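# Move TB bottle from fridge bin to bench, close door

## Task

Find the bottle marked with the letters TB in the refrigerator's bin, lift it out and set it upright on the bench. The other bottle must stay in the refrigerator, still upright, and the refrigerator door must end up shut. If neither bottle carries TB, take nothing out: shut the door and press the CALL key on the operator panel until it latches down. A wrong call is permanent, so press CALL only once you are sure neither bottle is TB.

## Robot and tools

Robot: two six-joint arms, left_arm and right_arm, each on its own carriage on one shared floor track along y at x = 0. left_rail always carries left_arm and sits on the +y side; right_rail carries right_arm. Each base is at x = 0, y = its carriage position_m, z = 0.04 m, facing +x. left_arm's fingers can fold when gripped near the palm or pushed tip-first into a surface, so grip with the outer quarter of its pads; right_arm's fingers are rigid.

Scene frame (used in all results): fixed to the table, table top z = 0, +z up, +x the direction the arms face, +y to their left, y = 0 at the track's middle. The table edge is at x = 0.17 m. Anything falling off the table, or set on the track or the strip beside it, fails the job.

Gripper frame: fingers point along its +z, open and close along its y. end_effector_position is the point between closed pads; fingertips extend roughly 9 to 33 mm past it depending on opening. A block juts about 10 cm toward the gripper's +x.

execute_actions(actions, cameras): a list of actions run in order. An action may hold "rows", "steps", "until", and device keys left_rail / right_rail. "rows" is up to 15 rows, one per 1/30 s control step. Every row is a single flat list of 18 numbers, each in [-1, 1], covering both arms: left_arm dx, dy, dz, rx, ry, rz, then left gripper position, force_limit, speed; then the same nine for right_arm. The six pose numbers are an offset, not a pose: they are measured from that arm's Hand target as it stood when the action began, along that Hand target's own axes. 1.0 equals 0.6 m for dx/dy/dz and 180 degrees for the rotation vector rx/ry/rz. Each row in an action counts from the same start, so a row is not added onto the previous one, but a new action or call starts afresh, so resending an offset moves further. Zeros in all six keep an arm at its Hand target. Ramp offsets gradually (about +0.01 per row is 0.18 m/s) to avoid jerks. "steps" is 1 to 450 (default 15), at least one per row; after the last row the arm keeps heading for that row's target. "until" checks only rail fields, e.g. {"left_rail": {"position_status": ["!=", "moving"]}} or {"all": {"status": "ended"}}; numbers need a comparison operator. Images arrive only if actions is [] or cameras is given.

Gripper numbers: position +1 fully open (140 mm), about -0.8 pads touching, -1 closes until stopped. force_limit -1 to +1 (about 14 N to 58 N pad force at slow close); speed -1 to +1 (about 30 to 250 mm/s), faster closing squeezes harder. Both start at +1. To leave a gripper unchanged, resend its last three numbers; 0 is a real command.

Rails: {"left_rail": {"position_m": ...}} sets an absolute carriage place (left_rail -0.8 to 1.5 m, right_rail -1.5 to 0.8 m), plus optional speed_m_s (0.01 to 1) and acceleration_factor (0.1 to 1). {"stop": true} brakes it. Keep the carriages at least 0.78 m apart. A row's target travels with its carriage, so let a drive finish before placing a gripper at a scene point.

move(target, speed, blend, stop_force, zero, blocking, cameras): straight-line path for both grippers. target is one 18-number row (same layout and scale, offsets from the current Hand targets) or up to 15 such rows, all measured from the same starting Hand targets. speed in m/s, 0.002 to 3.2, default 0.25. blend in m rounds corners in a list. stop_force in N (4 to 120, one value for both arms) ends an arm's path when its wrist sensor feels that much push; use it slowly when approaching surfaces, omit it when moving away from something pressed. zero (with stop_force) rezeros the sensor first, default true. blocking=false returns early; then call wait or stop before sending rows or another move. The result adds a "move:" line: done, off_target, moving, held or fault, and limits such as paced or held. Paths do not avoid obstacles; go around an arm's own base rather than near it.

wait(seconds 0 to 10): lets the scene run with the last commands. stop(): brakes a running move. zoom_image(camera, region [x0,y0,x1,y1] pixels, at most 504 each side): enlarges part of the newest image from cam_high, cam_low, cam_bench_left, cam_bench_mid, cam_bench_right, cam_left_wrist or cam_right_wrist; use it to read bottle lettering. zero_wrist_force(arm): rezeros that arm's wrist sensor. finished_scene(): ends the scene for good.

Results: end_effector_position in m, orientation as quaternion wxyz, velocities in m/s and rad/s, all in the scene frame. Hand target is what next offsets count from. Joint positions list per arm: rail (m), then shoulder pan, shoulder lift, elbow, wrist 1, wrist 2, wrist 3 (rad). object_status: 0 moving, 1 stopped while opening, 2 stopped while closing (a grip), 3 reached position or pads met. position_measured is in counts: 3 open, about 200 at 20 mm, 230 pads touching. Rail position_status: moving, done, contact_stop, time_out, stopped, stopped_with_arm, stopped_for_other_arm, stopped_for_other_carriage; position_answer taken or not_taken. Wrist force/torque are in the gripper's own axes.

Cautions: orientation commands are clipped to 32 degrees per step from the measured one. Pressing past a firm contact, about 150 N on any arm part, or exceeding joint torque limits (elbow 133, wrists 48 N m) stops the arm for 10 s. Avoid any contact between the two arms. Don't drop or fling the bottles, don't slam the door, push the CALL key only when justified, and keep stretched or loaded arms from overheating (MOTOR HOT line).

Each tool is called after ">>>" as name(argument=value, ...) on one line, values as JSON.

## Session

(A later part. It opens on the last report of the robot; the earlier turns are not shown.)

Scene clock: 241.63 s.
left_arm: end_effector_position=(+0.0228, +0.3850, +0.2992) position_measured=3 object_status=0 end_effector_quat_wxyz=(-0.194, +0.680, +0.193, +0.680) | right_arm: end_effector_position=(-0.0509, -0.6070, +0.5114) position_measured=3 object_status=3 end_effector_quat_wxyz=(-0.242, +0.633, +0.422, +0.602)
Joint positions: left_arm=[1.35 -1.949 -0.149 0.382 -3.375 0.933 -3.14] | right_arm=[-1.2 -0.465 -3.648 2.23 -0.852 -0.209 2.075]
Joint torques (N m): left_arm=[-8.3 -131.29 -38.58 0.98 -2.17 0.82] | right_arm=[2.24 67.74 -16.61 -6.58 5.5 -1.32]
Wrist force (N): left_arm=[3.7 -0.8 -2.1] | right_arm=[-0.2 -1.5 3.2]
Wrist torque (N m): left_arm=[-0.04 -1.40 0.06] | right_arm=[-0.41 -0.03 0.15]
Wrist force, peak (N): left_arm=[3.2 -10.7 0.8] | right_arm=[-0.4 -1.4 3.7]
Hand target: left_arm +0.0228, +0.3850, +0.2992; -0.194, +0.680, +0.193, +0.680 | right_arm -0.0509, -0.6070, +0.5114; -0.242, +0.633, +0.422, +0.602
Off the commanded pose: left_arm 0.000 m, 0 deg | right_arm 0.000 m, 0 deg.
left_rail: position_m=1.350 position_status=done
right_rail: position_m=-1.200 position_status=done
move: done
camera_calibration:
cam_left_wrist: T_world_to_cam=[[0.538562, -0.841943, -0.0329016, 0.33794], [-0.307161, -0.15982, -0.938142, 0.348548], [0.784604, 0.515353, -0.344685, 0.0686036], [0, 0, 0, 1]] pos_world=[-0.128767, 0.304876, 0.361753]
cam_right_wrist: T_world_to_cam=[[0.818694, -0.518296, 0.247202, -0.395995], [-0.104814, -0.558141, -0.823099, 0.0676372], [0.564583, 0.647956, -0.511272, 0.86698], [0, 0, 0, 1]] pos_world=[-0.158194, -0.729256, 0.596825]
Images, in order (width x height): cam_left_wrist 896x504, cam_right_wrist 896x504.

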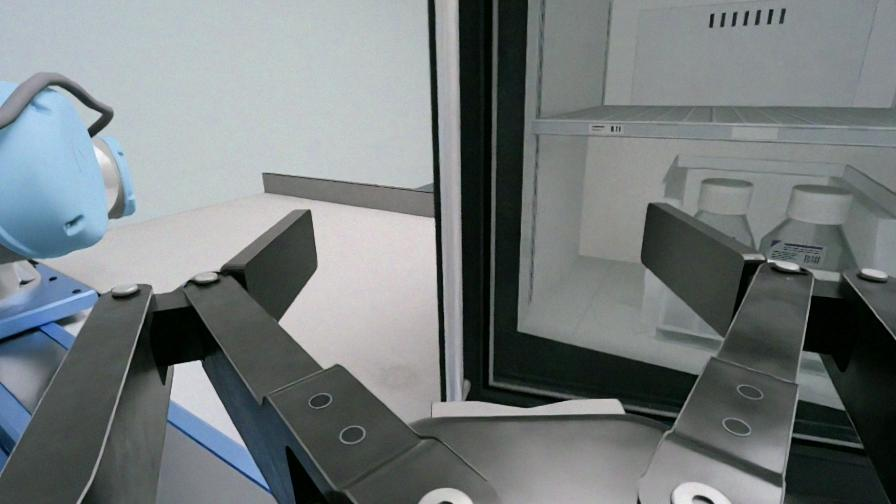

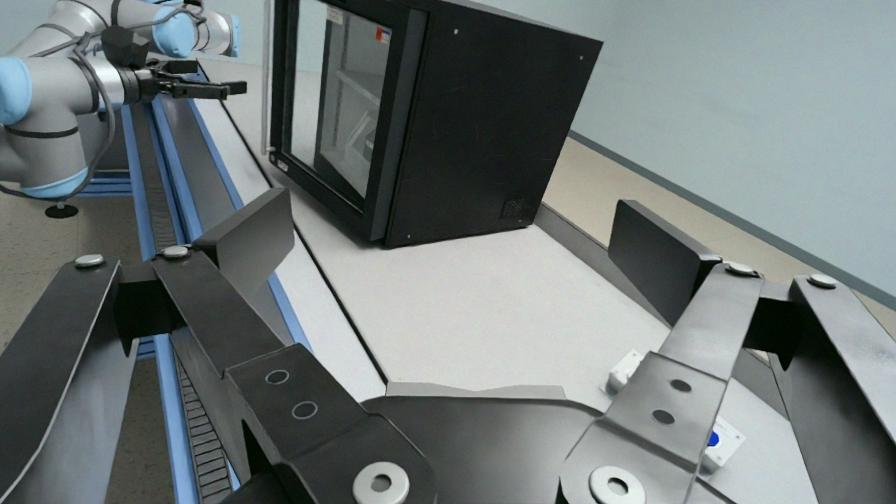

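>>> wait(seconds=0.1, cameras=["cam_left_wrist"])

Scene clock: 259.33 s.
left_arm: end_effector_position=(+0.0228, +0.3850, +0.2992) position_measured=3 object_status=3 end_effector_quat_wxyz=(-0.194, +0.680, +0.193, +0.680) | right_arm: end_effector_position=(-0.0509, -0.6070, +0.5114) position_measured=3 object_status=3 end_effector_quat_wxyz=(-0.242, +0.633, +0.422, +0.602)
Joint positions: left_arm=[1.35 -1.949 -0.149 0.382 -3.375 0.933 -3.14] | right_arm=[-1.2 -0.465 -3.648 2.23 -0.852 -0.209 2.075]
Joint torques (N m): left_arm=[-9.63 -142.69 -35.99 1.2 -2.03 -1.28] | right_arm=[3.04 66.97 -16.55 -6.84 5.34 -0.81]
Wrist force (N): left_arm=[3.4 -0.7 -1.7] | right_arm=[-0.2 -1.6 2.9]
Wrist torque (N m): left_arm=[-0.02 -1.34 0.07] | right_arm=[-0.44 -0.04 0.14]
Wrist force, peak (N): left_arm=[3.7 -0.7 -2.2] | right_arm=[-0.2 -1.5 3.6]
Hand target: left_arm +0.0228, +0.3850, +0.2992; -0.194, +0.680, +0.193, +0.680 | right_arm -0.0509, -0.6070, +0.5114; -0.242, +0.633, +0.422, +0.602
Tool commands: left_gripper/position=+1.0 left_gripper/force_limit=-0.1 left_gripper/speed=-0.5 right_gripper/position=+1.0 right_gripper/force_limit=+1.0 right_gripper/speed=+1.0
Off the commanded pose: left_arm 0.000 m, 0 deg | right_arm 0.000 m, 0 deg.
left_rail: position_m=1.350 position_status=done
right_rail: position_m=-1.200 position_status=done
wait: 0.10 s; at rest from the start
camera_calibration:
cam_left_wrist: T_world_to_cam=[[0.538562, -0.841943, -0.0329016, 0.33794], [-0.307161, -0.15982, -0.938142, 0.348548], [0.784604, 0.515353, -0.344685, 0.0686036], [0, 0, 0, 1]] pos_world=[-0.128767, 0.304876, 0.361753]
Images, in order (width x height): cam_left_wrist 896x504.

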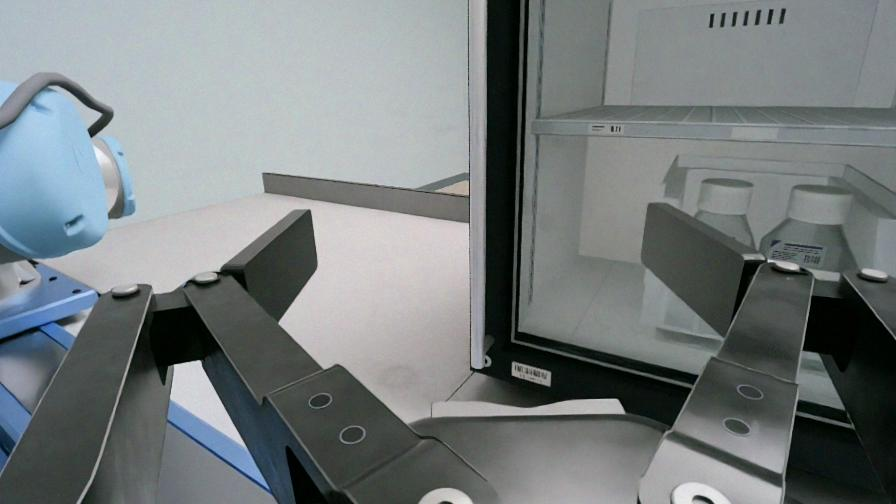

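>>> execute_actions(actions=[{"left_rail":{"position_m":1.5},"steps":150,"until":{"all":{"status":"ended"}}}])

>>> move(target=[[0,-0.2,0.13,0,0,0,1,-0.1,-0.5,0.1025,0.584,-0.103,0.24,-0.096,-0.252,1,1,1],[0,-0.424,0.265,0,0,0,1,-0.1,-0.5,-0.1375,0.9977,-0.281,0.4795,-0.1925,-0.504,1,1,1]], speed=0.4, blend=[0.05,0], cameras=["cam_left_wrist","cam_bench_mid"])

Scene clock: 333.73 s.
left_arm: end_effector_position=(+0.0228, +0.5347, +0.2992) position_measured=3 object_status=3 end_effector_quat_wxyz=(-0.194, +0.680, +0.193, +0.680) | right_arm: end_effector_position=(-0.0509, -0.6070, +0.5114) position_measured=3 object_status=3 end_effector_quat_wxyz=(-0.242, +0.633, +0.422, +0.602)
Joint positions: left_arm=[1.5 -1.949 -0.149 0.382 -3.375 0.933 -3.14] | right_arm=[-1.2 -0.465 -3.648 2.23 -0.852 -0.209 2.075]
Joint torques (N m): left_arm=[-4.34 -144.19 -38.91 1.73 1.86 -1.67] | right_arm=[4.76 65.76 -16.88 -6.54 5.41 -0.71]
Wrist force (N): left_arm=[3.5 -0.7 -1.7] | right_arm=[-0.3 -1.2 3.0]
Wrist torque (N m): left_arm=[-0.03 -1.36 0.06] | right_arm=[-0.34 -0.01 0.15]
Wrist force, peak (N): left_arm=[3.3 2.5 -3.8] | right_arm=[-0.4 -1.2 3.7]
Hand target: left_arm +0.0228, +0.5347, +0.2992; -0.194, +0.680, +0.193, +0.680 | right_arm -0.0509, -0.6070, +0.5114; -0.242, +0.633, +0.422, +0.602
Tool commands: left_gripper/position=+1.0 left_gripper/force_limit=-0.1 left_gripper/speed=-0.5 right_gripper/position=+1.0 right_gripper/force_limit=+1.0 right_gripper/speed=+1.0
Off the commanded pose: left_arm 0.000 m, 0 deg | right_arm 0.000 m, 0 deg.
left_rail: position_m=1.500 position_status=done
right_rail: position_m=-1.200 position_status=done

Scene clock: 337.40 s.
left_arm: end_effector_position=(+0.0239, +0.8347, +0.2996) position_measured=3 object_status=3 end_effector_quat_wxyz=(-0.194, +0.680, +0.193, +0.680) | right_arm: end_effector_position=(+0.3562, -1.0794, +0.5792) position_measured=3 object_status=3 end_effector_quat_wxyz=(-0.001, +0.001, +1.000, +0.001)
Joint positions: left_arm=[1.5 -2.074 -0.668 1.495 -3.969 1.058 -3.14] | right_arm=[-1.2 -0.156 -2.135 1.812 -1.245 -1.57 -0.154]
Joint torques (N m): left_arm=[-12.26 -115.65 -21.42 0.07 2.42 1.5] | right_arm=[-11.09 -13.3 -33.97 -7.51 -4.48 -2.73]
Wrist force (N): left_arm=[3.3 -0.9 -1.9] | right_arm=[0.2 0.0 -0.3]
Wrist torque (N m): left_arm=[-0.07 -1.33 0.29] | right_arm=[0.02 -0.04 0.06]
Wrist force, peak (N): left_arm=[3.6 -0.9 -2.0] | right_arm=[-0.4 -3.6 3.5]
Hand target: left_arm +0.0239, +0.8347, +0.2996; -0.194, +0.680, +0.193, +0.680 | right_arm +0.3562, -1.0795, +0.5791; -0.001, +0.001, +1.000, +0.000
Off the commanded pose: left_arm 0.000 m, 0 deg | right_arm 0.000 m, 0 deg.
left_rail: position_m=1.500 position_status=done
right_rail: position_m=-1.200 position_status=done
shoulder posture changed (right arm): the wrist came as close to joint 2's axis as it can, and the arm is now in the other of its two shoulder postures.
move: done
camera_calibration:
cam_left_wrist: T_world_to_cam=[[0.538562, -0.841943, -0.0329016, 0.715841], [-0.307161, -0.15982, -0.938142, 0.421053], [0.784604, 0.515353, -0.344685, -0.163937], [0, 0, 0, 1]] pos_world=[-0.127567, 0.754476, 0.362053]
Images, in order (width x height): cam_bench_mid 896x504, cam_left_wrist 896x504.

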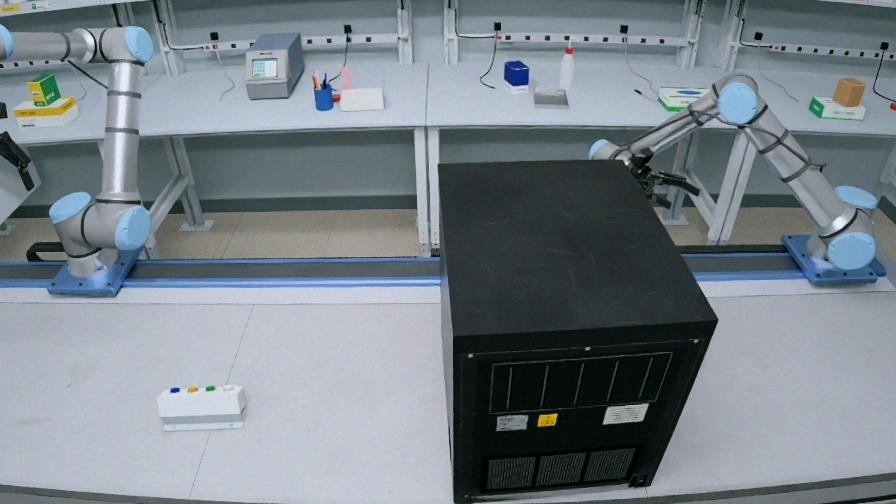

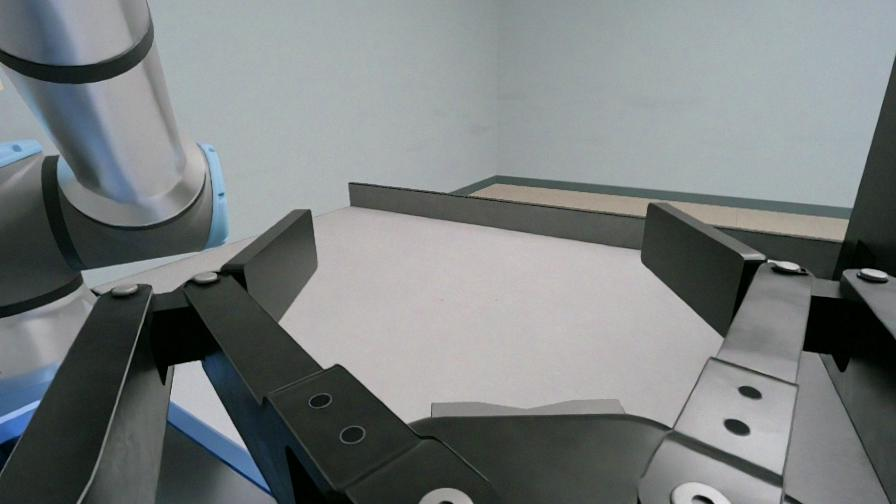

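>>> execute_actions(actions=[{"right_rail":{"position_m":-0.4},"steps":150,"until":{"all":{"status":"ended"}}}])

>>> move(target=[0,0,0,0,0,0,1,-0.1,-0.5,0.26,0.633,-0.235,0,0,0,1,1,1], speed=0.4)

>>> move(target=[0,0,0,0,0,0,1,-0.1,-0.5,0,0.58,0,0,0,0,1,1,1], speed=0.4, cameras=["cam_right_wrist","cam_bench_mid"])

Scene clock: 354.40 s.
left_arm: end_effector_position=(+0.0239, +0.8347, +0.2996) position_measured=3 object_status=3 end_effector_quat_wxyz=(-0.194, +0.680, +0.193, +0.680) | right_arm: end_effector_position=(+0.3562, -0.2795, +0.5791) position_measured=3 object_status=3 end_effector_quat_wxyz=(-0.001, +0.001, +1.000, +0.000)
Joint positions: left_arm=[1.5 -2.074 -0.668 1.495 -3.969 1.058 -3.14] | right_arm=[-0.4 -0.156 -2.135 1.812 -1.245 -1.57 -0.155]
Joint torques (N m): left_arm=[-9.94 -114.79 -21.94 0.44 2.23 1.62] | right_arm=[-4.22 -3.74 -42.55 -5.28 2.76 -2.3]
Wrist force (N): left_arm=[3.4 -0.9 -1.5] | right_arm=[0.0 0.1 -0.2]
Wrist torque (N m): left_arm=[-0.07 -1.33 0.29] | right_arm=[0.02 0.02 0.05]
Wrist force, peak (N): left_arm=[3.8 -0.8 -2.1] | right_arm=[0.1 -3.9 -0.7]
Hand target: left_arm +0.0239, +0.8347, +0.2996; -0.194, +0.680, +0.193, +0.680 | right_arm +0.3562, -0.2795, +0.5791; -0.001, +0.001, +1.000, +0.000
Tool commands: left_gripper/position=+1.0 left_gripper/force_limit=-0.1 left_gripper/speed=-0.5 right_gripper/position=+1.0 right_gripper/force_limit=+1.0 right_gripper/speed=+1.0
Off the commanded pose: left_arm 0.000 m, 0 deg | right_arm 0.000 m, 0 deg.
left_rail: position_m=1.500 position_status=done
right_rail: position_m=-0.400 position_status=done

Scene clock: 356.40 s.
left_arm: end_effector_position=(+0.0239, +0.8347, +0.2996) position_measured=3 object_status=3 end_effector_quat_wxyz=(-0.194, +0.680, +0.193, +0.680) | right_arm: end_effector_position=(+0.2010, +0.1002, +0.7207) position_measured=3 object_status=3 end_effector_quat_wxyz=(-0.001, +0.001, +1.000, +0.001)
Joint positions: left_arm=[1.5 -2.074 -0.668 1.495 -3.969 1.058 -3.14] | right_arm=[-0.4 0.858 -1.781 1.345 -1.134 -1.569 0.859]
Joint torques (N m): left_arm=[-11.86 -113.51 -21.93 -0.39 2.27 1.56] | right_arm=[15.9 -7.5 -51.89 -0.97 -3.98 2.09]
Wrist force (N): left_arm=[3.2 -0.6 -1.7] | right_arm=[0.0 0.0 -0.1]
Wrist torque (N m): left_arm=[0.00 -1.30 0.28] | right_arm=[0.02 0.02 -0.09]
Wrist force, peak (N): left_arm=[3.7 -0.9 -1.9] | right_arm=[1.1 2.4 -0.6]
Hand target: left_arm +0.0239, +0.8347, +0.2996; -0.194, +0.680, +0.193, +0.680 | right_arm +0.2010, +0.1004, +0.7208; -0.001, +0.001, +1.000, +0.000
Off the commanded pose: left_arm 0.000 m, 0 deg | right_arm 0.000 m, 0 deg.
left_rail: position_m=1.500 position_status=done
right_rail: position_m=-0.400 position_status=done
move: done

Scene clock: 358.33 s.
left_arm: end_effector_position=(+0.0239, +0.8347, +0.2996) position_measured=3 object_status=3 end_effector_quat_wxyz=(-0.194, +0.680, +0.193, +0.680) | right_arm: end_effector_position=(+0.2015, +0.4483, +0.7211) position_measured=3 object_status=3 end_effector_quat_wxyz=(-0.001, +0.001, +1.000, +0.001)
Joint positions: left_arm=[1.5 -2.074 -0.668 1.495 -3.969 1.058 -3.14] | right_arm=[-0.4 1.136 -1.181 0.681 -1.07 -1.569 1.137]
Joint torques (N m): left_arm=[-12.13 -114.41 -23.28 -0.12 2.29 1.29] | right_arm=[15.46 -64.28 -50.46 -1.54 -3.52 2.4]
Wrist force (N): left_arm=[3.5 -0.8 -1.7] | right_arm=[0.1 0.1 -0.2]
Wrist torque (N m): left_arm=[-0.04 -1.36 0.29] | right_arm=[0.05 0.01 -0.16]
Wrist force, peak (N): left_arm=[3.8 -0.9 -1.8] | right_arm=[-0.2 -2.6 -0.6]
Hand target: left_arm +0.0239, +0.8347, +0.2996; -0.194, +0.680, +0.193, +0.680 | right_arm +0.2015, +0.4484, +0.7211; -0.001, +0.001, +1.000, +0.000
Off the commanded pose: left_arm 0.000 m, 0 deg | right_arm 0.000 m, 0 deg.
left_rail: position_m=1.500 position_status=done
right_rail: position_m=-0.400 position_status=done
move: done
camera_calibration:
cam_right_wrist: T_world_to_cam=[[-0.0453241, 0.998954, 0.0059982, -0.439594], [0.92395, 0.0396367, 0.380453, -0.487424], [0.379818, 0.0227858, -0.924781, 0.763633], [0, 0, 0, 1]] pos_world=[0.14039, 0.441055, 0.894272]
Images, in order (width x height): cam_bench_mid 896x504, cam_right_wrist 896x504.

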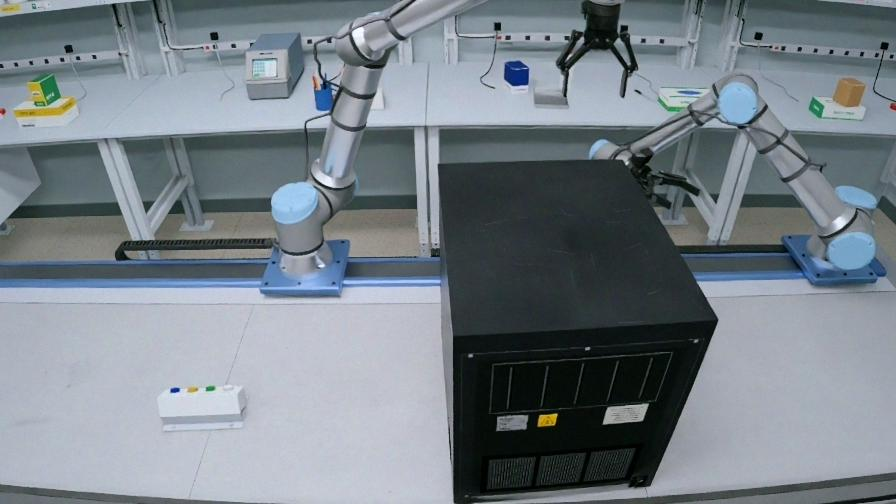

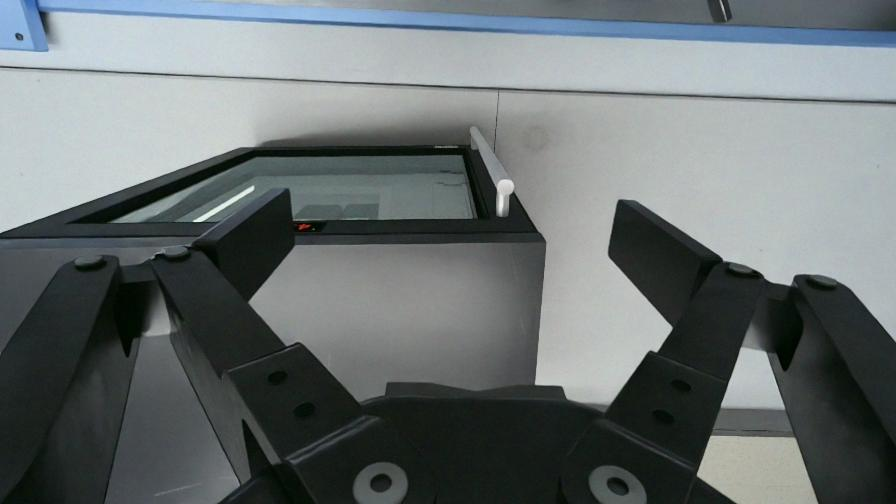

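>>> move(target=[0,0,0,0,0,0,1,-0.1,-0.5,-0.061,0.081,0.285,0,0,0,1,-0.2,-1], speed=0.25, cameras=["cam_right_wrist","cam_left_wrist"])

Scene clock: 369.03 s.
left_arm: end_effector_position=(+0.0239, +0.8347, +0.2996) position_measured=3 object_status=3 end_effector_quat_wxyz=(-0.194, +0.680, +0.193, +0.680) | right_arm: end_effector_position=(+0.2378, +0.4970, +0.5503) position_measured=3 object_status=3 end_effector_quat_wxyz=(-0.001, +0.001, +1.000, +0.000)
Joint positions: left_arm=[1.5 -2.074 -0.668 1.495 -3.969 1.058 -3.14] | right_arm=[-0.4 1.122 -1.188 1.008 -1.391 -1.569 1.123]
Joint torques (N m): left_arm=[-10.81 -114.76 -23.19 0.07 1.76 1.66] | right_arm=[-9.55 -67.75 -36.44 -8.23 3.33 -2.63]
Wrist force (N): left_arm=[3.2 -0.8 -1.9] | right_arm=[-0.1 0.2 0.0]
Wrist torque (N m): left_arm=[-0.05 -1.31 0.28] | right_arm=[0.07 0.07 0.03]
Wrist force, peak (N): left_arm=[3.7 -0.9 -2.0] | right_arm=[0.7 -0.6 -2.4]
Hand target: left_arm +0.0239, +0.8347, +0.2996; -0.194, +0.680, +0.193, +0.680 | right_arm +0.2378, +0.4971, +0.5501; -0.001, +0.001, +1.000, +0.000
Off the commanded pose: left_arm 0.000 m, 0 deg | right_arm 0.000 m, 0 deg.
left_rail: position_m=1.500 position_status=done
right_rail: position_m=-0.400 position_status=done
move: done
camera_calibration:
cam_left_wrist: T_world_to_cam=[[0.538562, -0.841943, -0.0329016, 0.715925], [-0.307161, -0.15982, -0.938142, 0.421069], [0.784604, 0.515353, -0.344685, -0.163989], [0, 0, 0, 1]] pos_world=[-0.127567, 0.754576, 0.362053]
cam_right_wrist: T_world_to_cam=[[-0.045381, 0.998952, 0.00587204, -0.485571], [0.923982, 0.0397393, 0.380365, -0.457909], [0.379734, 0.022687, -0.924818, 0.590871], [0, 0, 0, 1]] pos_world=[0.17669, 0.489855, 0.723472]
Images, in order (width x height): cam_left_wrist 896x504, cam_right_wrist 896x504.

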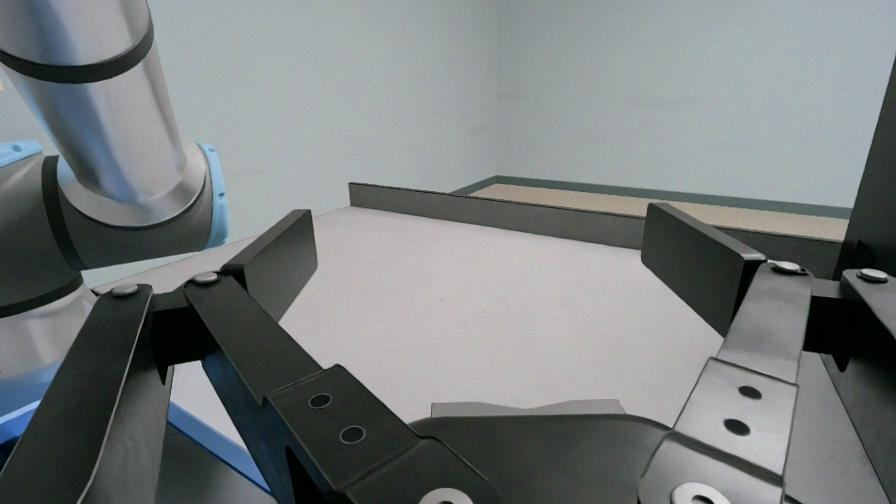

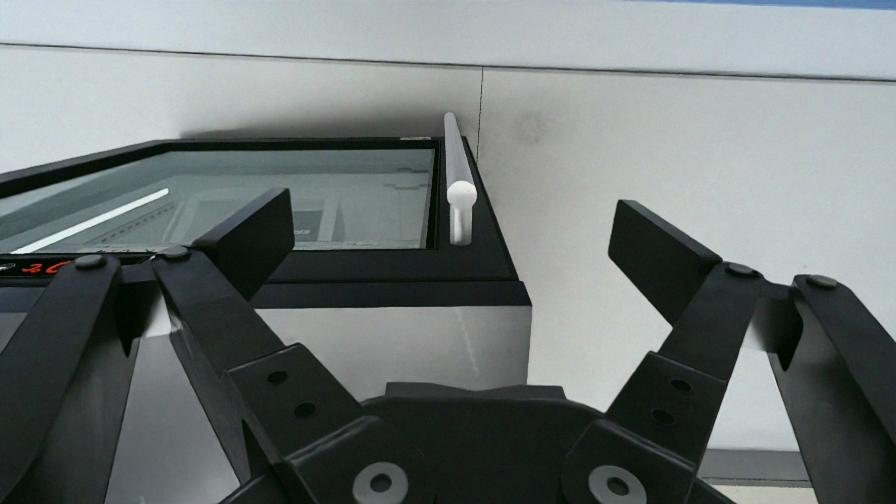

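>>> move(target=[0,0,0,0,0,0,1,-0.1,-0.5,0.003,0.004,0.125,0,0,0,1,-0.2,-1], speed=0.08, stop_force=15)

>>> move(target=[0,0,0,0,0,0,1,-0.1,-0.5,0,0,0,0,0,0,-1,-0.1,-1], cameras=["cam_right_wrist"])

Scene clock: 387.33 s.
left_arm: end_effector_position=(+0.0239, +0.8347, +0.2996) position_measured=3 object_status=3 end_effector_quat_wxyz=(-0.194, +0.680, +0.193, +0.680) | right_arm: end_effector_position=(+0.2359, +0.4995, +0.4751) position_measured=3 object_status=3 end_effector_quat_wxyz=(-0.001, +0.001, +1.000, +0.000)
Joint positions: left_arm=[1.5 -2.074 -0.668 1.495 -3.969 1.058 -3.14] | right_arm=[-0.4 1.125 -1.199 1.157 -1.529 -1.569 1.127]
Joint torques (N m): left_arm=[-9.19 -112.69 -23.32 -0.04 0.96 1.65] | right_arm=[14.63 -96.44 -38.03 -7.57 -2.03 2.17]
Wrist force (N): left_arm=[3.6 -0.8 -1.6] | right_arm=[0.0 0.1 0.0]
Wrist torque (N m): left_arm=[-0.05 -1.37 0.29] | right_arm=[0.05 0.04 -0.12]
Wrist force, peak (N): left_arm=[3.8 -0.8 -1.9] | right_arm=[-0.1 0.0 -1.3]
Hand target: left_arm +0.0239, +0.8347, +0.2996; -0.194, +0.680, +0.193, +0.680 | right_arm +0.2359, +0.4995, +0.4751; -0.001, +0.001, +1.000, +0.000
Off the commanded pose: left_arm 0.000 m, 0 deg | right_arm 0.000 m, 0 deg.
left_rail: position_m=1.500 position_status=done
right_rail: position_m=-0.400 position_status=done
move: done

Scene clock: 391.87 s.
left_arm: end_effector_position=(+0.0239, +0.8347, +0.2996) position_measured=3 object_status=3 end_effector_quat_wxyz=(-0.194, +0.680, +0.193, +0.680) | right_arm: end_effector_position=(+0.2358, +0.4997, +0.4752) position_measured=206 object_status=2 end_effector_quat_wxyz=(-0.001, +0.001, +1.000, +0.001)
Joint positions: left_arm=[1.5 -2.074 -0.668 1.495 -3.969 1.058 -3.14] | right_arm=[-0.4 1.125 -1.199 1.157 -1.529 -1.568 1.127]
Joint torques (N m): left_arm=[-8.82 -116.35 -22.46 0.03 0.3 1.79] | right_arm=[-3.2 -98.56 -38.06 11.22 -5.37 1.98]
Wrist force (N): left_arm=[3.2 -0.7 -2.0] | right_arm=[2.5 40.7 2.8]
Wrist torque (N m): left_arm=[-0.03 -1.30 0.29] | right_arm=[0.54 0.00 -0.08]
Wrist force, peak (N): left_arm=[3.8 -0.7 -1.9] | right_arm=[2.3 41.0 3.4]
Hand target: left_arm +0.0239, +0.8347, +0.2996; -0.194, +0.680, +0.193, +0.680 | right_arm +0.2359, +0.4995, +0.4751; -0.001, +0.001, +1.000, +0.000
Off the commanded pose: left_arm 0.000 m, 0 deg | right_arm 0.000 m, 0 deg.
left_rail: position_m=1.500 position_status=done
right_rail: position_m=-0.400 position_status=done
move: done
camera_calibration:
cam_right_wrist: T_world_to_cam=[[-0.0454391, 0.998947, 0.00627479, -0.488062], [0.923946, 0.0396377, 0.380464, -0.427661], [0.379815, 0.0230855, -0.924774, 0.521748], [0, 0, 0, 1]] pos_world=[0.17479, 0.492455, 0.648272]
Images, in order (width x height): cam_right_wrist 896x504.

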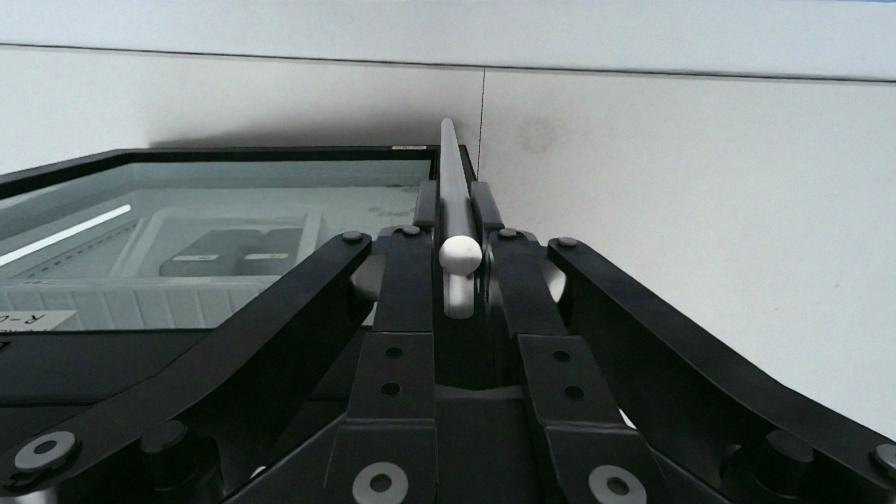

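>>> move(target=[0,0,0,0,0,0,1,-0.1,-0.5,0.0928,-0.0193,0,0,0,-0.0444,-1,-0.1,-1], speed=0.06)

Scene clock: 405.47 s.
left_arm: end_effector_position=(+0.0239, +0.8347, +0.2996) position_measured=3 object_status=3 end_effector_quat_wxyz=(-0.194, +0.680, +0.193, +0.680) | right_arm: end_effector_position=(+0.1804, +0.4881, +0.4752) position_measured=209 object_status=2 end_effector_quat_wxyz=(-0.001, -0.069, +0.998, +0.001)
Joint positions: left_arm=[1.5 -2.074 -0.668 1.495 -3.969 1.058 -3.14] | right_arm=[-0.4 1.176 -1.242 1.215 -1.544 -1.569 1.039]
Joint torques (N m): left_arm=[-9.07 -113.19 -22.93 0 -0.46 1.46] | right_arm=[-0.8 -96.87 -33.59 -0.47 -3.31 -3.01]
Wrist force (N): left_arm=[3.0 -0.8 -1.5] | right_arm=[3.6 25.3 1.4]
Wrist torque (N m): left_arm=[-0.05 -1.26 0.29] | right_arm=[0.02 -0.06 0.06]
Wrist force, peak (N): left_arm=[3.6 -0.8 -2.1] | right_arm=[8.3 51.3 -0.6]
Hand target: left_arm +0.0239, +0.8347, +0.2996; -0.194, +0.680, +0.193, +0.680 | right_arm +0.1802, +0.4881, +0.4752; -0.001, -0.069, +0.998, +0.001
Off the commanded pose: left_arm 0.000 m, 0 deg | right_arm 0.000 m, 0 deg.
left_rail: position_m=1.500 position_status=done
right_rail: position_m=-0.400 position_status=done
move: done

>>> move(target=[0,0,0,0,0,0,1,-0.1,-0.5,0.192,-0.065,0,0,0,-0.0944,-1,-0.1,-1], speed=0.1)

Scene clock: 426.40 s.
left_arm: end_effector_position=(+0.0239, +0.8347, +0.2996) position_measured=3 object_status=3 end_effector_quat_wxyz=(-0.194, +0.680, +0.193, +0.680) | right_arm: end_effector_position=(+0.1383, +0.4735, +0.4755) position_measured=209 object_status=2 end_effector_quat_wxyz=(-0.004, -0.122, +0.993, +0.006)
Joint positions: left_arm=[1.5 -2.074 -0.668 1.495 -3.969 1.058 -3.14] | right_arm=[-0.4 1.211 -1.286 1.274 -1.567 -1.558 0.966]
Joint torques (N m): left_arm=[-10.54 -114.05 -23.57 0.33 -0.82 1.75] | right_arm=[2.19 -78.55 -45.58 -4.42 -0.73 -0.21]
Wrist force (N): left_arm=[3.5 -0.8 -1.6] | right_arm=[2.5 19.8 14.9]
Wrist torque (N m): left_arm=[-0.06 -1.37 0.29] | right_arm=[1.81 -0.40 -0.01]
Wrist force, peak (N): left_arm=[3.8 -0.7 -1.8] | right_arm=[20.7 138.3 -3.0]
Hand target: left_arm +0.0239, +0.8347, +0.2996; -0.194, +0.680, +0.193, +0.680 | right_arm +0.1383, +0.4735, +0.4755; -0.004, -0.122, +0.993, +0.006 (not the last commanded pose)
Tool commands: left_gripper/position=+1.0 left_gripper/force_limit=-0.1 left_gripper/speed=-0.5 right_gripper/position=-1.0 right_gripper/force_limit=-0.098039 right_gripper/speed=-1.0
Off the commanded pose: left_arm 0.000 m, 0 deg | right_arm 0.078 m, 11 deg.
FORCE FAULT: contact force on the right arm reached its limit, and that arm stopped for 10 seconds. The contact can be on any part of that arm, not only on its tool. That arm's remaining commands of this call were not run. That arm's target is now where it stood when the stop ended, not its last command. That arm accepts commands again.
left_rail: position_m=1.500 position_status=done
right_rail: position_m=-0.400 position_status=done
move: fault (right_arm)

>>> move(target=[[0,0,0,0,0,0,1,-0.1,-0.5,0.0708,-0.014,0,0,0,-0.0333,-1,-0.1,-1],[0,0,0,0,0,0,1,-0.1,-0.5,0.1397,-0.0352,0,0,0,-0.0667,-1,-0.1,-1]], speed=0.08, blend=[0.008,0], cameras=["cam_right_wrist"])

Scene clock: 457.70 s.
left_arm: end_effector_position=(+0.0239, +0.8347, +0.2996) position_measured=3 object_status=3 end_effector_quat_wxyz=(-0.194, +0.680, +0.193, +0.680) | right_arm: end_effector_position=(+0.0623, +0.4328, +0.4758) position_measured=209 object_status=2 end_effector_quat_wxyz=(-0.003, -0.225, +0.974, +0.006)
Joint positions: left_arm=[1.5 -2.074 -0.668 1.495 -3.969 1.058 -3.14] | right_arm=[-0.4 1.281 -1.371 1.381 -1.589 -1.559 0.828]
Joint torques (N m): left_arm=[-7.02 -113.4 -23.87 0.34 -0.8 1.76] | right_arm=[-2.64 -108.13 -46.58 -5.57 -8.1 -2.88]
Wrist force (N): left_arm=[3.2 -0.8 -1.9] | right_arm=[3.6 27.7 21.6]
Wrist torque (N m): left_arm=[-0.04 -1.29 0.28] | right_arm=[2.18 0.32 0.24]
Wrist force, peak (N): left_arm=[3.8 -0.9 -1.7] | right_arm=[5.2 40.2 20.8]
Hand target: left_arm +0.0239, +0.8347, +0.2996; -0.194, +0.680, +0.193, +0.680 | right_arm +0.0621, +0.4327, +0.4758; -0.003, -0.225, +0.974, +0.006
Off the commanded pose: left_arm 0.000 m, 0 deg | right_arm 0.000 m, 0 deg.
left_rail: position_m=1.500 position_status=done
right_rail: position_m=-0.400 position_status=done
move: done
camera_calibration:
cam_right_wrist: T_world_to_cam=[[-0.47955, 0.87731, 0.01894, -0.355426], [0.815125, 0.437358, 0.379854, -0.430001], [0.324966, 0.197597, -0.924853, 0.517715], [0, 0, 0, 1]] pos_world=[0.0118201, 0.397585, 0.64888]
Images, in order (width x height): cam_right_wrist 896x504.

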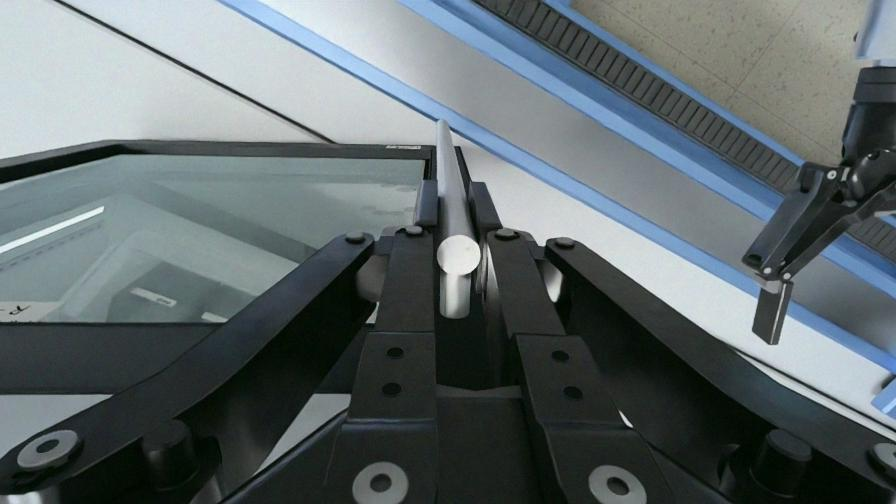

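>>> move(target=[[0,0,0,0,0,0,1,-0.1,-0.5,0.0708,-0.012,0.003,0,0,-0.0333,-1,-0.1,-1],[0,0,0,0,0,0,1,-0.1,-0.5,0.1397,-0.0332,0.003,0,0,-0.0667,-1,-0.1,-1],[0,0,0,0,0,0,1,-0.1,-0.5,0.206,-0.0617,0.003,0,0,-0.1,-1,-0.1,-1],[0,0,0,0,0,0,1,-0.1,-0.5,0.2688,-0.0968,0.003,0,0,-0.1333,-1,-0.1,-1]], speed=0.1, blend=[0.008,0.008,0.008,0])

Scene clock: 468.07 s.
left_arm: end_effector_position=(+0.0239, +0.8347, +0.2996) position_measured=3 object_status=3 end_effector_quat_wxyz=(-0.194, +0.680, +0.193, +0.680) | right_arm: end_effector_position=(-0.0573, +0.3099, +0.4737) position_measured=209 object_status=2 end_effector_quat_wxyz=(-0.002, -0.422, +0.906, +0.007)
Joint positions: left_arm=[1.5 -2.074 -0.668 1.495 -3.969 1.058 -3.14] | right_arm=[-0.4 1.399 -1.578 1.614 -1.616 -1.56 0.527]
Joint torques (N m): left_arm=[-8.95 -114.87 -25.04 0.22 -0.91 1.62] | right_arm=[-57.35 -45.42 6.42 15.07 -41.91 -3.22]
Wrist force (N): left_arm=[3.2 -0.8 -1.5] | right_arm=[13.6 126.7 -41.2]
Wrist torque (N m): left_arm=[-0.05 -1.31 0.29] | right_arm=[3.75 -0.06 0.26]
Wrist force, peak (N): left_arm=[3.9 -0.9 -1.9] | right_arm=[13.6 126.7 -41.2]
Hand target: left_arm +0.0239, +0.8347, +0.2996; -0.194, +0.680, +0.193, +0.680 | right_arm -0.0574, +0.3097, +0.4737; -0.002, -0.423, +0.906, +0.007
Off the commanded pose: left_arm 0.000 m, 0 deg | right_arm 0.000 m, 0 deg.
left_rail: position_m=1.500 position_status=done
right_rail: position_m=-0.400 position_status=done
move: done

>>> move(target=[0,0,0,0,0,0,1,-0.1,-0.5,0,0.006,-0.003,0,0,0,-1,-0.1,-1], speed=0.03)

Scene clock: 478.33 s.
left_arm: end_effector_position=(+0.0239, +0.8347, +0.2996) position_measured=3 object_status=3 end_effector_quat_wxyz=(-0.194, +0.680, +0.193, +0.680) | right_arm: end_effector_position=(-0.0596, +0.3117, +0.4751) position_measured=209 object_status=2 end_effector_quat_wxyz=(-0.002, -0.423, +0.906, +0.007)
Joint positions: left_arm=[1.5 -2.074 -0.668 1.495 -3.969 1.058 -3.14] | right_arm=[-0.4 1.403 -1.575 1.608 -1.613 -1.561 0.53]
Joint torques (N m): left_arm=[-9.04 -113.86 -23.93 0.47 -1.17 1.58] | right_arm=[-4.61 -51.05 -56.26 1.6 -9.48 2.35]
Wrist force (N): left_arm=[3.4 -0.9 -1.7] | right_arm=[3.7 35.3 13.7]
Wrist torque (N m): left_arm=[-0.08 -1.35 0.29] | right_arm=[1.97 -0.29 -0.10]
Wrist force, peak (N): left_arm=[3.7 -0.7 -1.9] | right_arm=[13.3 127.2 -41.2]
Hand target: left_arm +0.0239, +0.8347, +0.2996; -0.194, +0.680, +0.193, +0.680 | right_arm -0.0601, +0.3120, +0.4755; -0.002, -0.423, +0.906, +0.007
Off the commanded pose: left_arm 0.000 m, 0 deg | right_arm 0.001 m, 0 deg.
left_rail: position_m=1.500 position_status=done
right_rail: position_m=-0.400 position_status=done
move: done

>>> move(target=[[0,0,0,0,0,0,1,-0.1,-0.5,0.0712,-0.0114,0,0,0,-0.0333,-1,-0.1,-1],[0,0,0,0,0,0,1,-0.1,-0.5,0.1407,-0.0312,0,0,0,-0.0667,-1,-0.1,-1]], speed=0.1, blend=[0.008,0])

Scene clock: 489.80 s.
left_arm: end_effector_position=(+0.0239, +0.8347, +0.2996) position_measured=3 object_status=3 end_effector_quat_wxyz=(-0.194, +0.680, +0.193, +0.680) | right_arm: end_effector_position=(-0.0999, +0.2355, +0.4750) position_measured=209 object_status=2 end_effector_quat_wxyz=(-0.001, -0.515, +0.857, +0.007)
Joint positions: left_arm=[1.5 -2.074 -0.668 1.495 -3.969 1.058 -3.14] | right_arm=[-0.4 1.447 -1.696 1.721 -1.606 -1.561 0.365]
Joint torques (N m): left_arm=[-9.07 -113.49 -24.05 0.59 -1.36 1.64] | right_arm=[-25.71 -58.06 -35.58 3.77 -22.06 -2.52]
Wrist force (N): left_arm=[3.4 -0.7 -1.6] | right_arm=[6.1 67.9 6.3]
Wrist torque (N m): left_arm=[-0.02 -1.34 0.29] | right_arm=[2.66 0.20 0.25]
Wrist force, peak (N): left_arm=[3.8 -0.9 -1.8] | right_arm=[6.6 68.0 6.3]
Hand target: left_arm +0.0239, +0.8347, +0.2996; -0.194, +0.680, +0.193, +0.680 | right_arm -0.1000, +0.2353, +0.4750; -0.001, -0.515, +0.857, +0.007
Off the commanded pose: left_arm 0.000 m, 0 deg | right_arm 0.000 m, 0 deg.
left_rail: position_m=1.500 position_status=done
right_rail: position_m=-0.400 position_status=done
move: done

>>> move(target=[[0,0,0,0,0,0,1,-0.1,-0.5,0.0712,-0.0085,0,0,0,-0.0333,-1,-0.1,-1],[0,0,0,0,0,0,1,-0.1,-0.5,0.1407,-0.0277,0,0,0,-0.0667,-1,-0.1,-1],[0,0,0,0,0,0,1,-0.1,-0.5,0.2077,-0.054,0,0,0,-0.1,-1,-0.1,-1],[0,0,0,0,0,0,1,-0.1,-0.5,0.2715,-0.0873,0,0,0,-0.1333,-1,-0.1,-1]], speed=0.1, blend=[0.008,0.008,0.008,0], cameras=["cam_right_wrist","cam_left_wrist","cam_bench_mid"])

Scene clock: 509.13 s.
left_arm: end_effector_position=(+0.0239, +0.8347, +0.2996) position_measured=3 object_status=3 end_effector_quat_wxyz=(-0.194, +0.680, +0.193, +0.680) | right_arm: end_effector_position=(-0.1313, +0.1303, +0.4744) position_measured=209 object_status=2 end_effector_quat_wxyz=(-0.003, -0.625, +0.781, +0.010)
Joint positions: left_arm=[1.5 -2.074 -0.668 1.495 -3.969 1.058 -3.14] | right_arm=[-0.4 1.477 -1.868 1.856 -1.569 -1.552 0.127]
Joint torques (N m): left_arm=[-6.28 -115.93 -25.31 0.21 -1.07 1.69] | right_arm=[0.85 -20.86 -46.3 -4.25 -2.24 -0.23]
Wrist force (N): left_arm=[3.5 -0.7 -1.6] | right_arm=[1.7 21.8 3.6]
Wrist torque (N m): left_arm=[-0.02 -1.37 0.28] | right_arm=[2.64 -0.29 0.05]
Wrist force, peak (N): left_arm=[3.8 -0.7 -1.7] | right_arm=[9.8 134.8 -36.6]
Hand target: left_arm +0.0239, +0.8347, +0.2996; -0.194, +0.680, +0.193, +0.680 | right_arm -0.1313, +0.1303, +0.4744; -0.003, -0.625, +0.781, +0.010 (not the last commanded pose)
Tool commands: left_gripper/position=+1.0 left_gripper/force_limit=-0.1 left_gripper/speed=-0.5 right_gripper/position=-1.0 right_gripper/force_limit=-0.098039 right_gripper/speed=-1.0
Off the commanded pose: left_arm 0.000 m, 0 deg | right_arm 0.063 m, 9 deg.
FORCE FAULT: contact force on the right arm reached its limit, and that arm stopped for 10 seconds. The contact can be on any part of that arm, not only on its tool. That arm's remaining commands of this call were not run. That arm's target is now where it stood when the stop ended, not its last command. That arm accepts commands again.
left_rail: position_m=1.500 position_status=done
right_rail: position_m=-0.400 position_status=done
move: fault (right_arm); path passed 2 of 4 targets
camera_calibration:
cam_left_wrist: T_world_to_cam=[[0.538562, -0.841943, -0.0329016, 0.715925], [-0.307161, -0.15982, -0.938142, 0.421069], [0.784604, 0.515353, -0.344685, -0.163989], [0, 0, 0, 1]] pos_world=[-0.127567, 0.754576, 0.362053]
cam_right_wrist: T_world_to_cam=[[-0.984538, 0.173472, 0.0243412, -0.160028], [0.169085, 0.904799, 0.390832, -0.290362], [0.0457747, 0.388905, -0.92014, 0.575343], [0, 0, 0, 1]] pos_world=[-0.134793, 0.066726, 0.646775]
Images, in order (width x height): cam_bench_mid 896x504, cam_left_wrist 896x504, cam_right_wrist 896x504.

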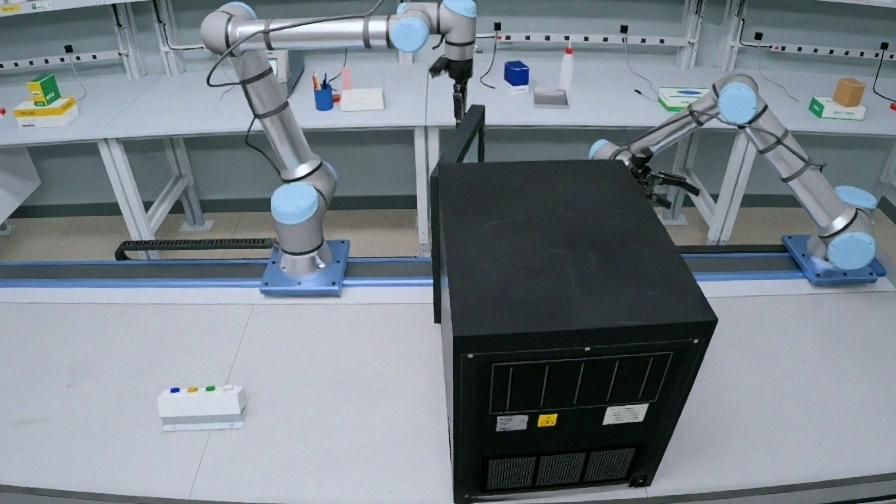

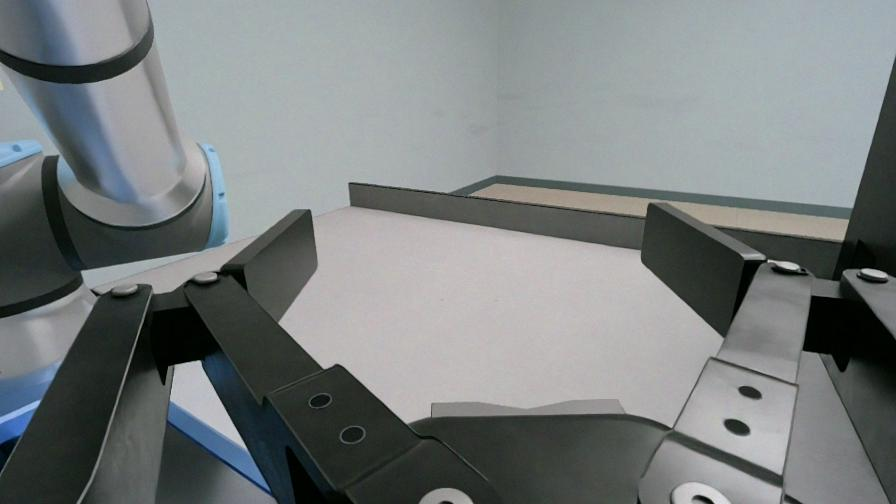

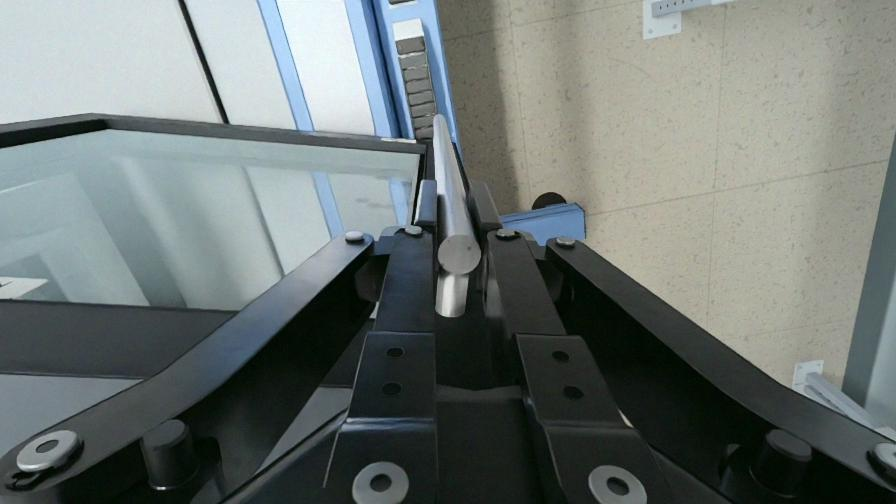

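>>> execute_actions(actions=[{"left_rail":{"position_m":1.1},"steps":150,"until":{"all":{"status":"ended"}}}])

>>> move(target=[0,0.171,-0.056,-0.178,0,0,1,-0.1,-0.5,0,0,0,0,0,0,-1,-0.1,-1], speed=0.25, cameras=["cam_left_wrist","cam_right_wrist"])

Scene clock: 537.50 s.
left_arm: end_effector_position=(+0.0239, +0.4350, +0.2996) position_measured=3 object_status=3 end_effector_quat_wxyz=(-0.194, +0.680, +0.193, +0.680) | right_arm: end_effector_position=(-0.1313, +0.1303, +0.4744) position_measured=209 object_status=2 end_effector_quat_wxyz=(-0.003, -0.625, +0.781, +0.010)
Joint positions: left_arm=[1.1 -2.074 -0.668 1.495 -3.969 1.058 -3.14] | right_arm=[-0.4 1.477 -1.868 1.856 -1.569 -1.552 0.127]
Joint torques (N m): left_arm=[-0.26 -88.29 -26.5 3.55 -0.93 2.02] | right_arm=[-8.88 -23.93 -46.08 -3.95 -8.38 -0.56]
Wrist force (N): left_arm=[3.3 -0.4 -1.8] | right_arm=[0.9 21.1 3.9]
Wrist torque (N m): left_arm=[0.04 -1.32 0.28] | right_arm=[2.60 -0.16 0.04]
Wrist force, peak (N): left_arm=[3.5 -4.3 0.3] | right_arm=[1.0 21.6 3.8]
Hand target: left_arm +0.0239, +0.4350, +0.2996; -0.194, +0.680, +0.193, +0.680 | right_arm -0.1313, +0.1303, +0.4744; -0.003, -0.625, +0.781, +0.010 (not the last commanded pose)
Tool commands: left_gripper/position=+1.0 left_gripper/force_limit=-0.1 left_gripper/speed=-0.5 right_gripper/position=-1.0 right_gripper/force_limit=-0.098039 right_gripper/speed=-1.0
Off the commanded pose: left_arm 0.000 m, 0 deg | right_arm 0.063 m, 9 deg.
left_rail: position_m=1.100 position_status=done
right_rail: position_m=-0.400 position_status=done

Scene clock: 539.37 s.
left_arm: end_effector_position=(+0.0494, +0.3302, +0.2994) position_measured=3 object_status=3 end_effector_quat_wxyz=(+0.001, +0.707, -0.002, +0.707) | right_arm: end_effector_position=(-0.1313, +0.1303, +0.4744) position_measured=209 object_status=2 end_effector_quat_wxyz=(-0.003, -0.625, +0.781, +0.010)
Joint positions: left_arm=[1.1 -2.147 -0.736 1.65 -4.056 0.572 -3.139] | right_arm=[-0.4 1.477 -1.868 1.856 -1.569 -1.552 0.127]
Joint torques (N m): left_arm=[-9.59 -109.2 -21.18 -1.42 -1.34 1.92] | right_arm=[-8.17 -23.47 -46.79 -4.6 -8.18 -0.53]
Wrist force (N): left_arm=[3.4 -0.5 -1.7] | right_arm=[1.0 20.9 4.0]
Wrist torque (N m): left_arm=[0.01 -1.34 0.06] | right_arm=[2.56 -0.19 0.04]
Wrist force, peak (N): left_arm=[3.6 -0.9 -1.8] | right_arm=[1.0 21.7 3.8]
Hand target: left_arm +0.0494, +0.3301, +0.2994; +0.001, +0.707, -0.002, +0.707 | right_arm -0.1313, +0.1303, +0.4744; -0.003, -0.625, +0.781, +0.010
Off the commanded pose: left_arm 0.000 m, 0 deg | right_arm 0.000 m, 0 deg.
left_rail: position_m=1.100 position_status=done
right_rail: position_m=-0.400 position_status=done
move: done
camera_calibration:
cam_left_wrist: T_world_to_cam=[[0.0102143, -0.999414, -0.0326809, 0.355427], [-0.345885, 0.0271339, -0.937884, 0.28821], [0.938221, 0.0208837, -0.345405, 0.231988], [0, 0, 0, 1]] pos_world=[-0.121599, 0.342554, 0.362053]
cam_right_wrist: T_world_to_cam=[[-0.984538, 0.173472, 0.0243412, -0.160028], [0.169085, 0.904799, 0.390832, -0.290362], [0.0457747, 0.388905, -0.92014, 0.575343], [0, 0, 0, 1]] pos_world=[-0.134793, 0.066726, 0.646775]
Images, in order (width x height): cam_left_wrist 896x504, cam_right_wrist 896x504.

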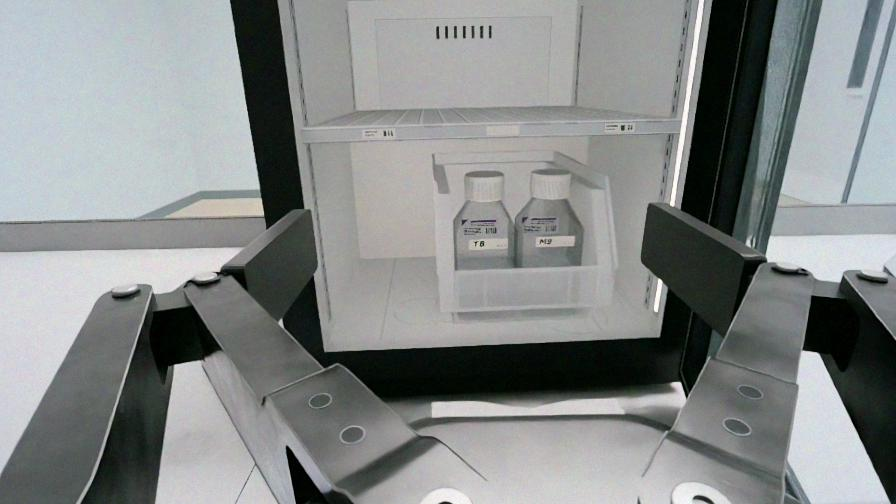

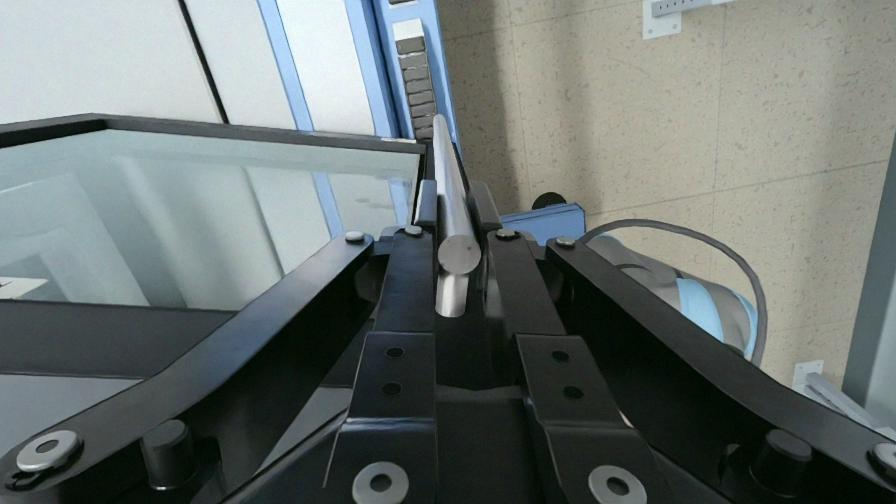

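>>> zoom_image(camera="cam_left_wrist", region=[425, 140, 625, 330])

>>> zoom_image(camera="cam_left_wrist", region=[455, 215, 525, 265])

Scaled by 2.520 from the camera's 896x504 image, which has a finer 1280x720 frame.

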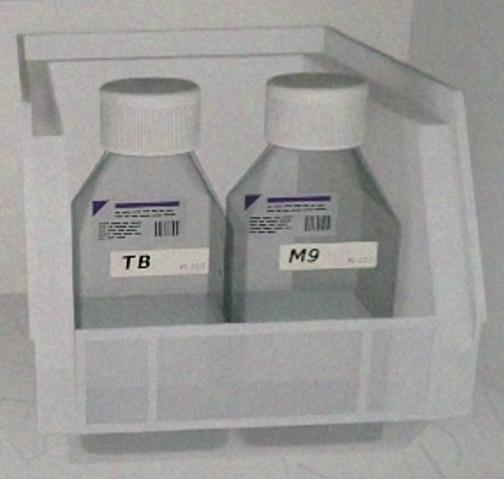

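Scaled by 7.200 from the camera's 896x504 image, which has a finer 1280x720 frame.

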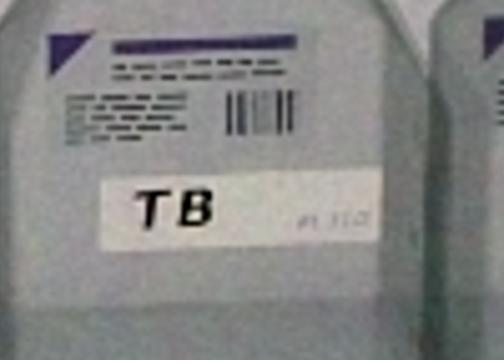

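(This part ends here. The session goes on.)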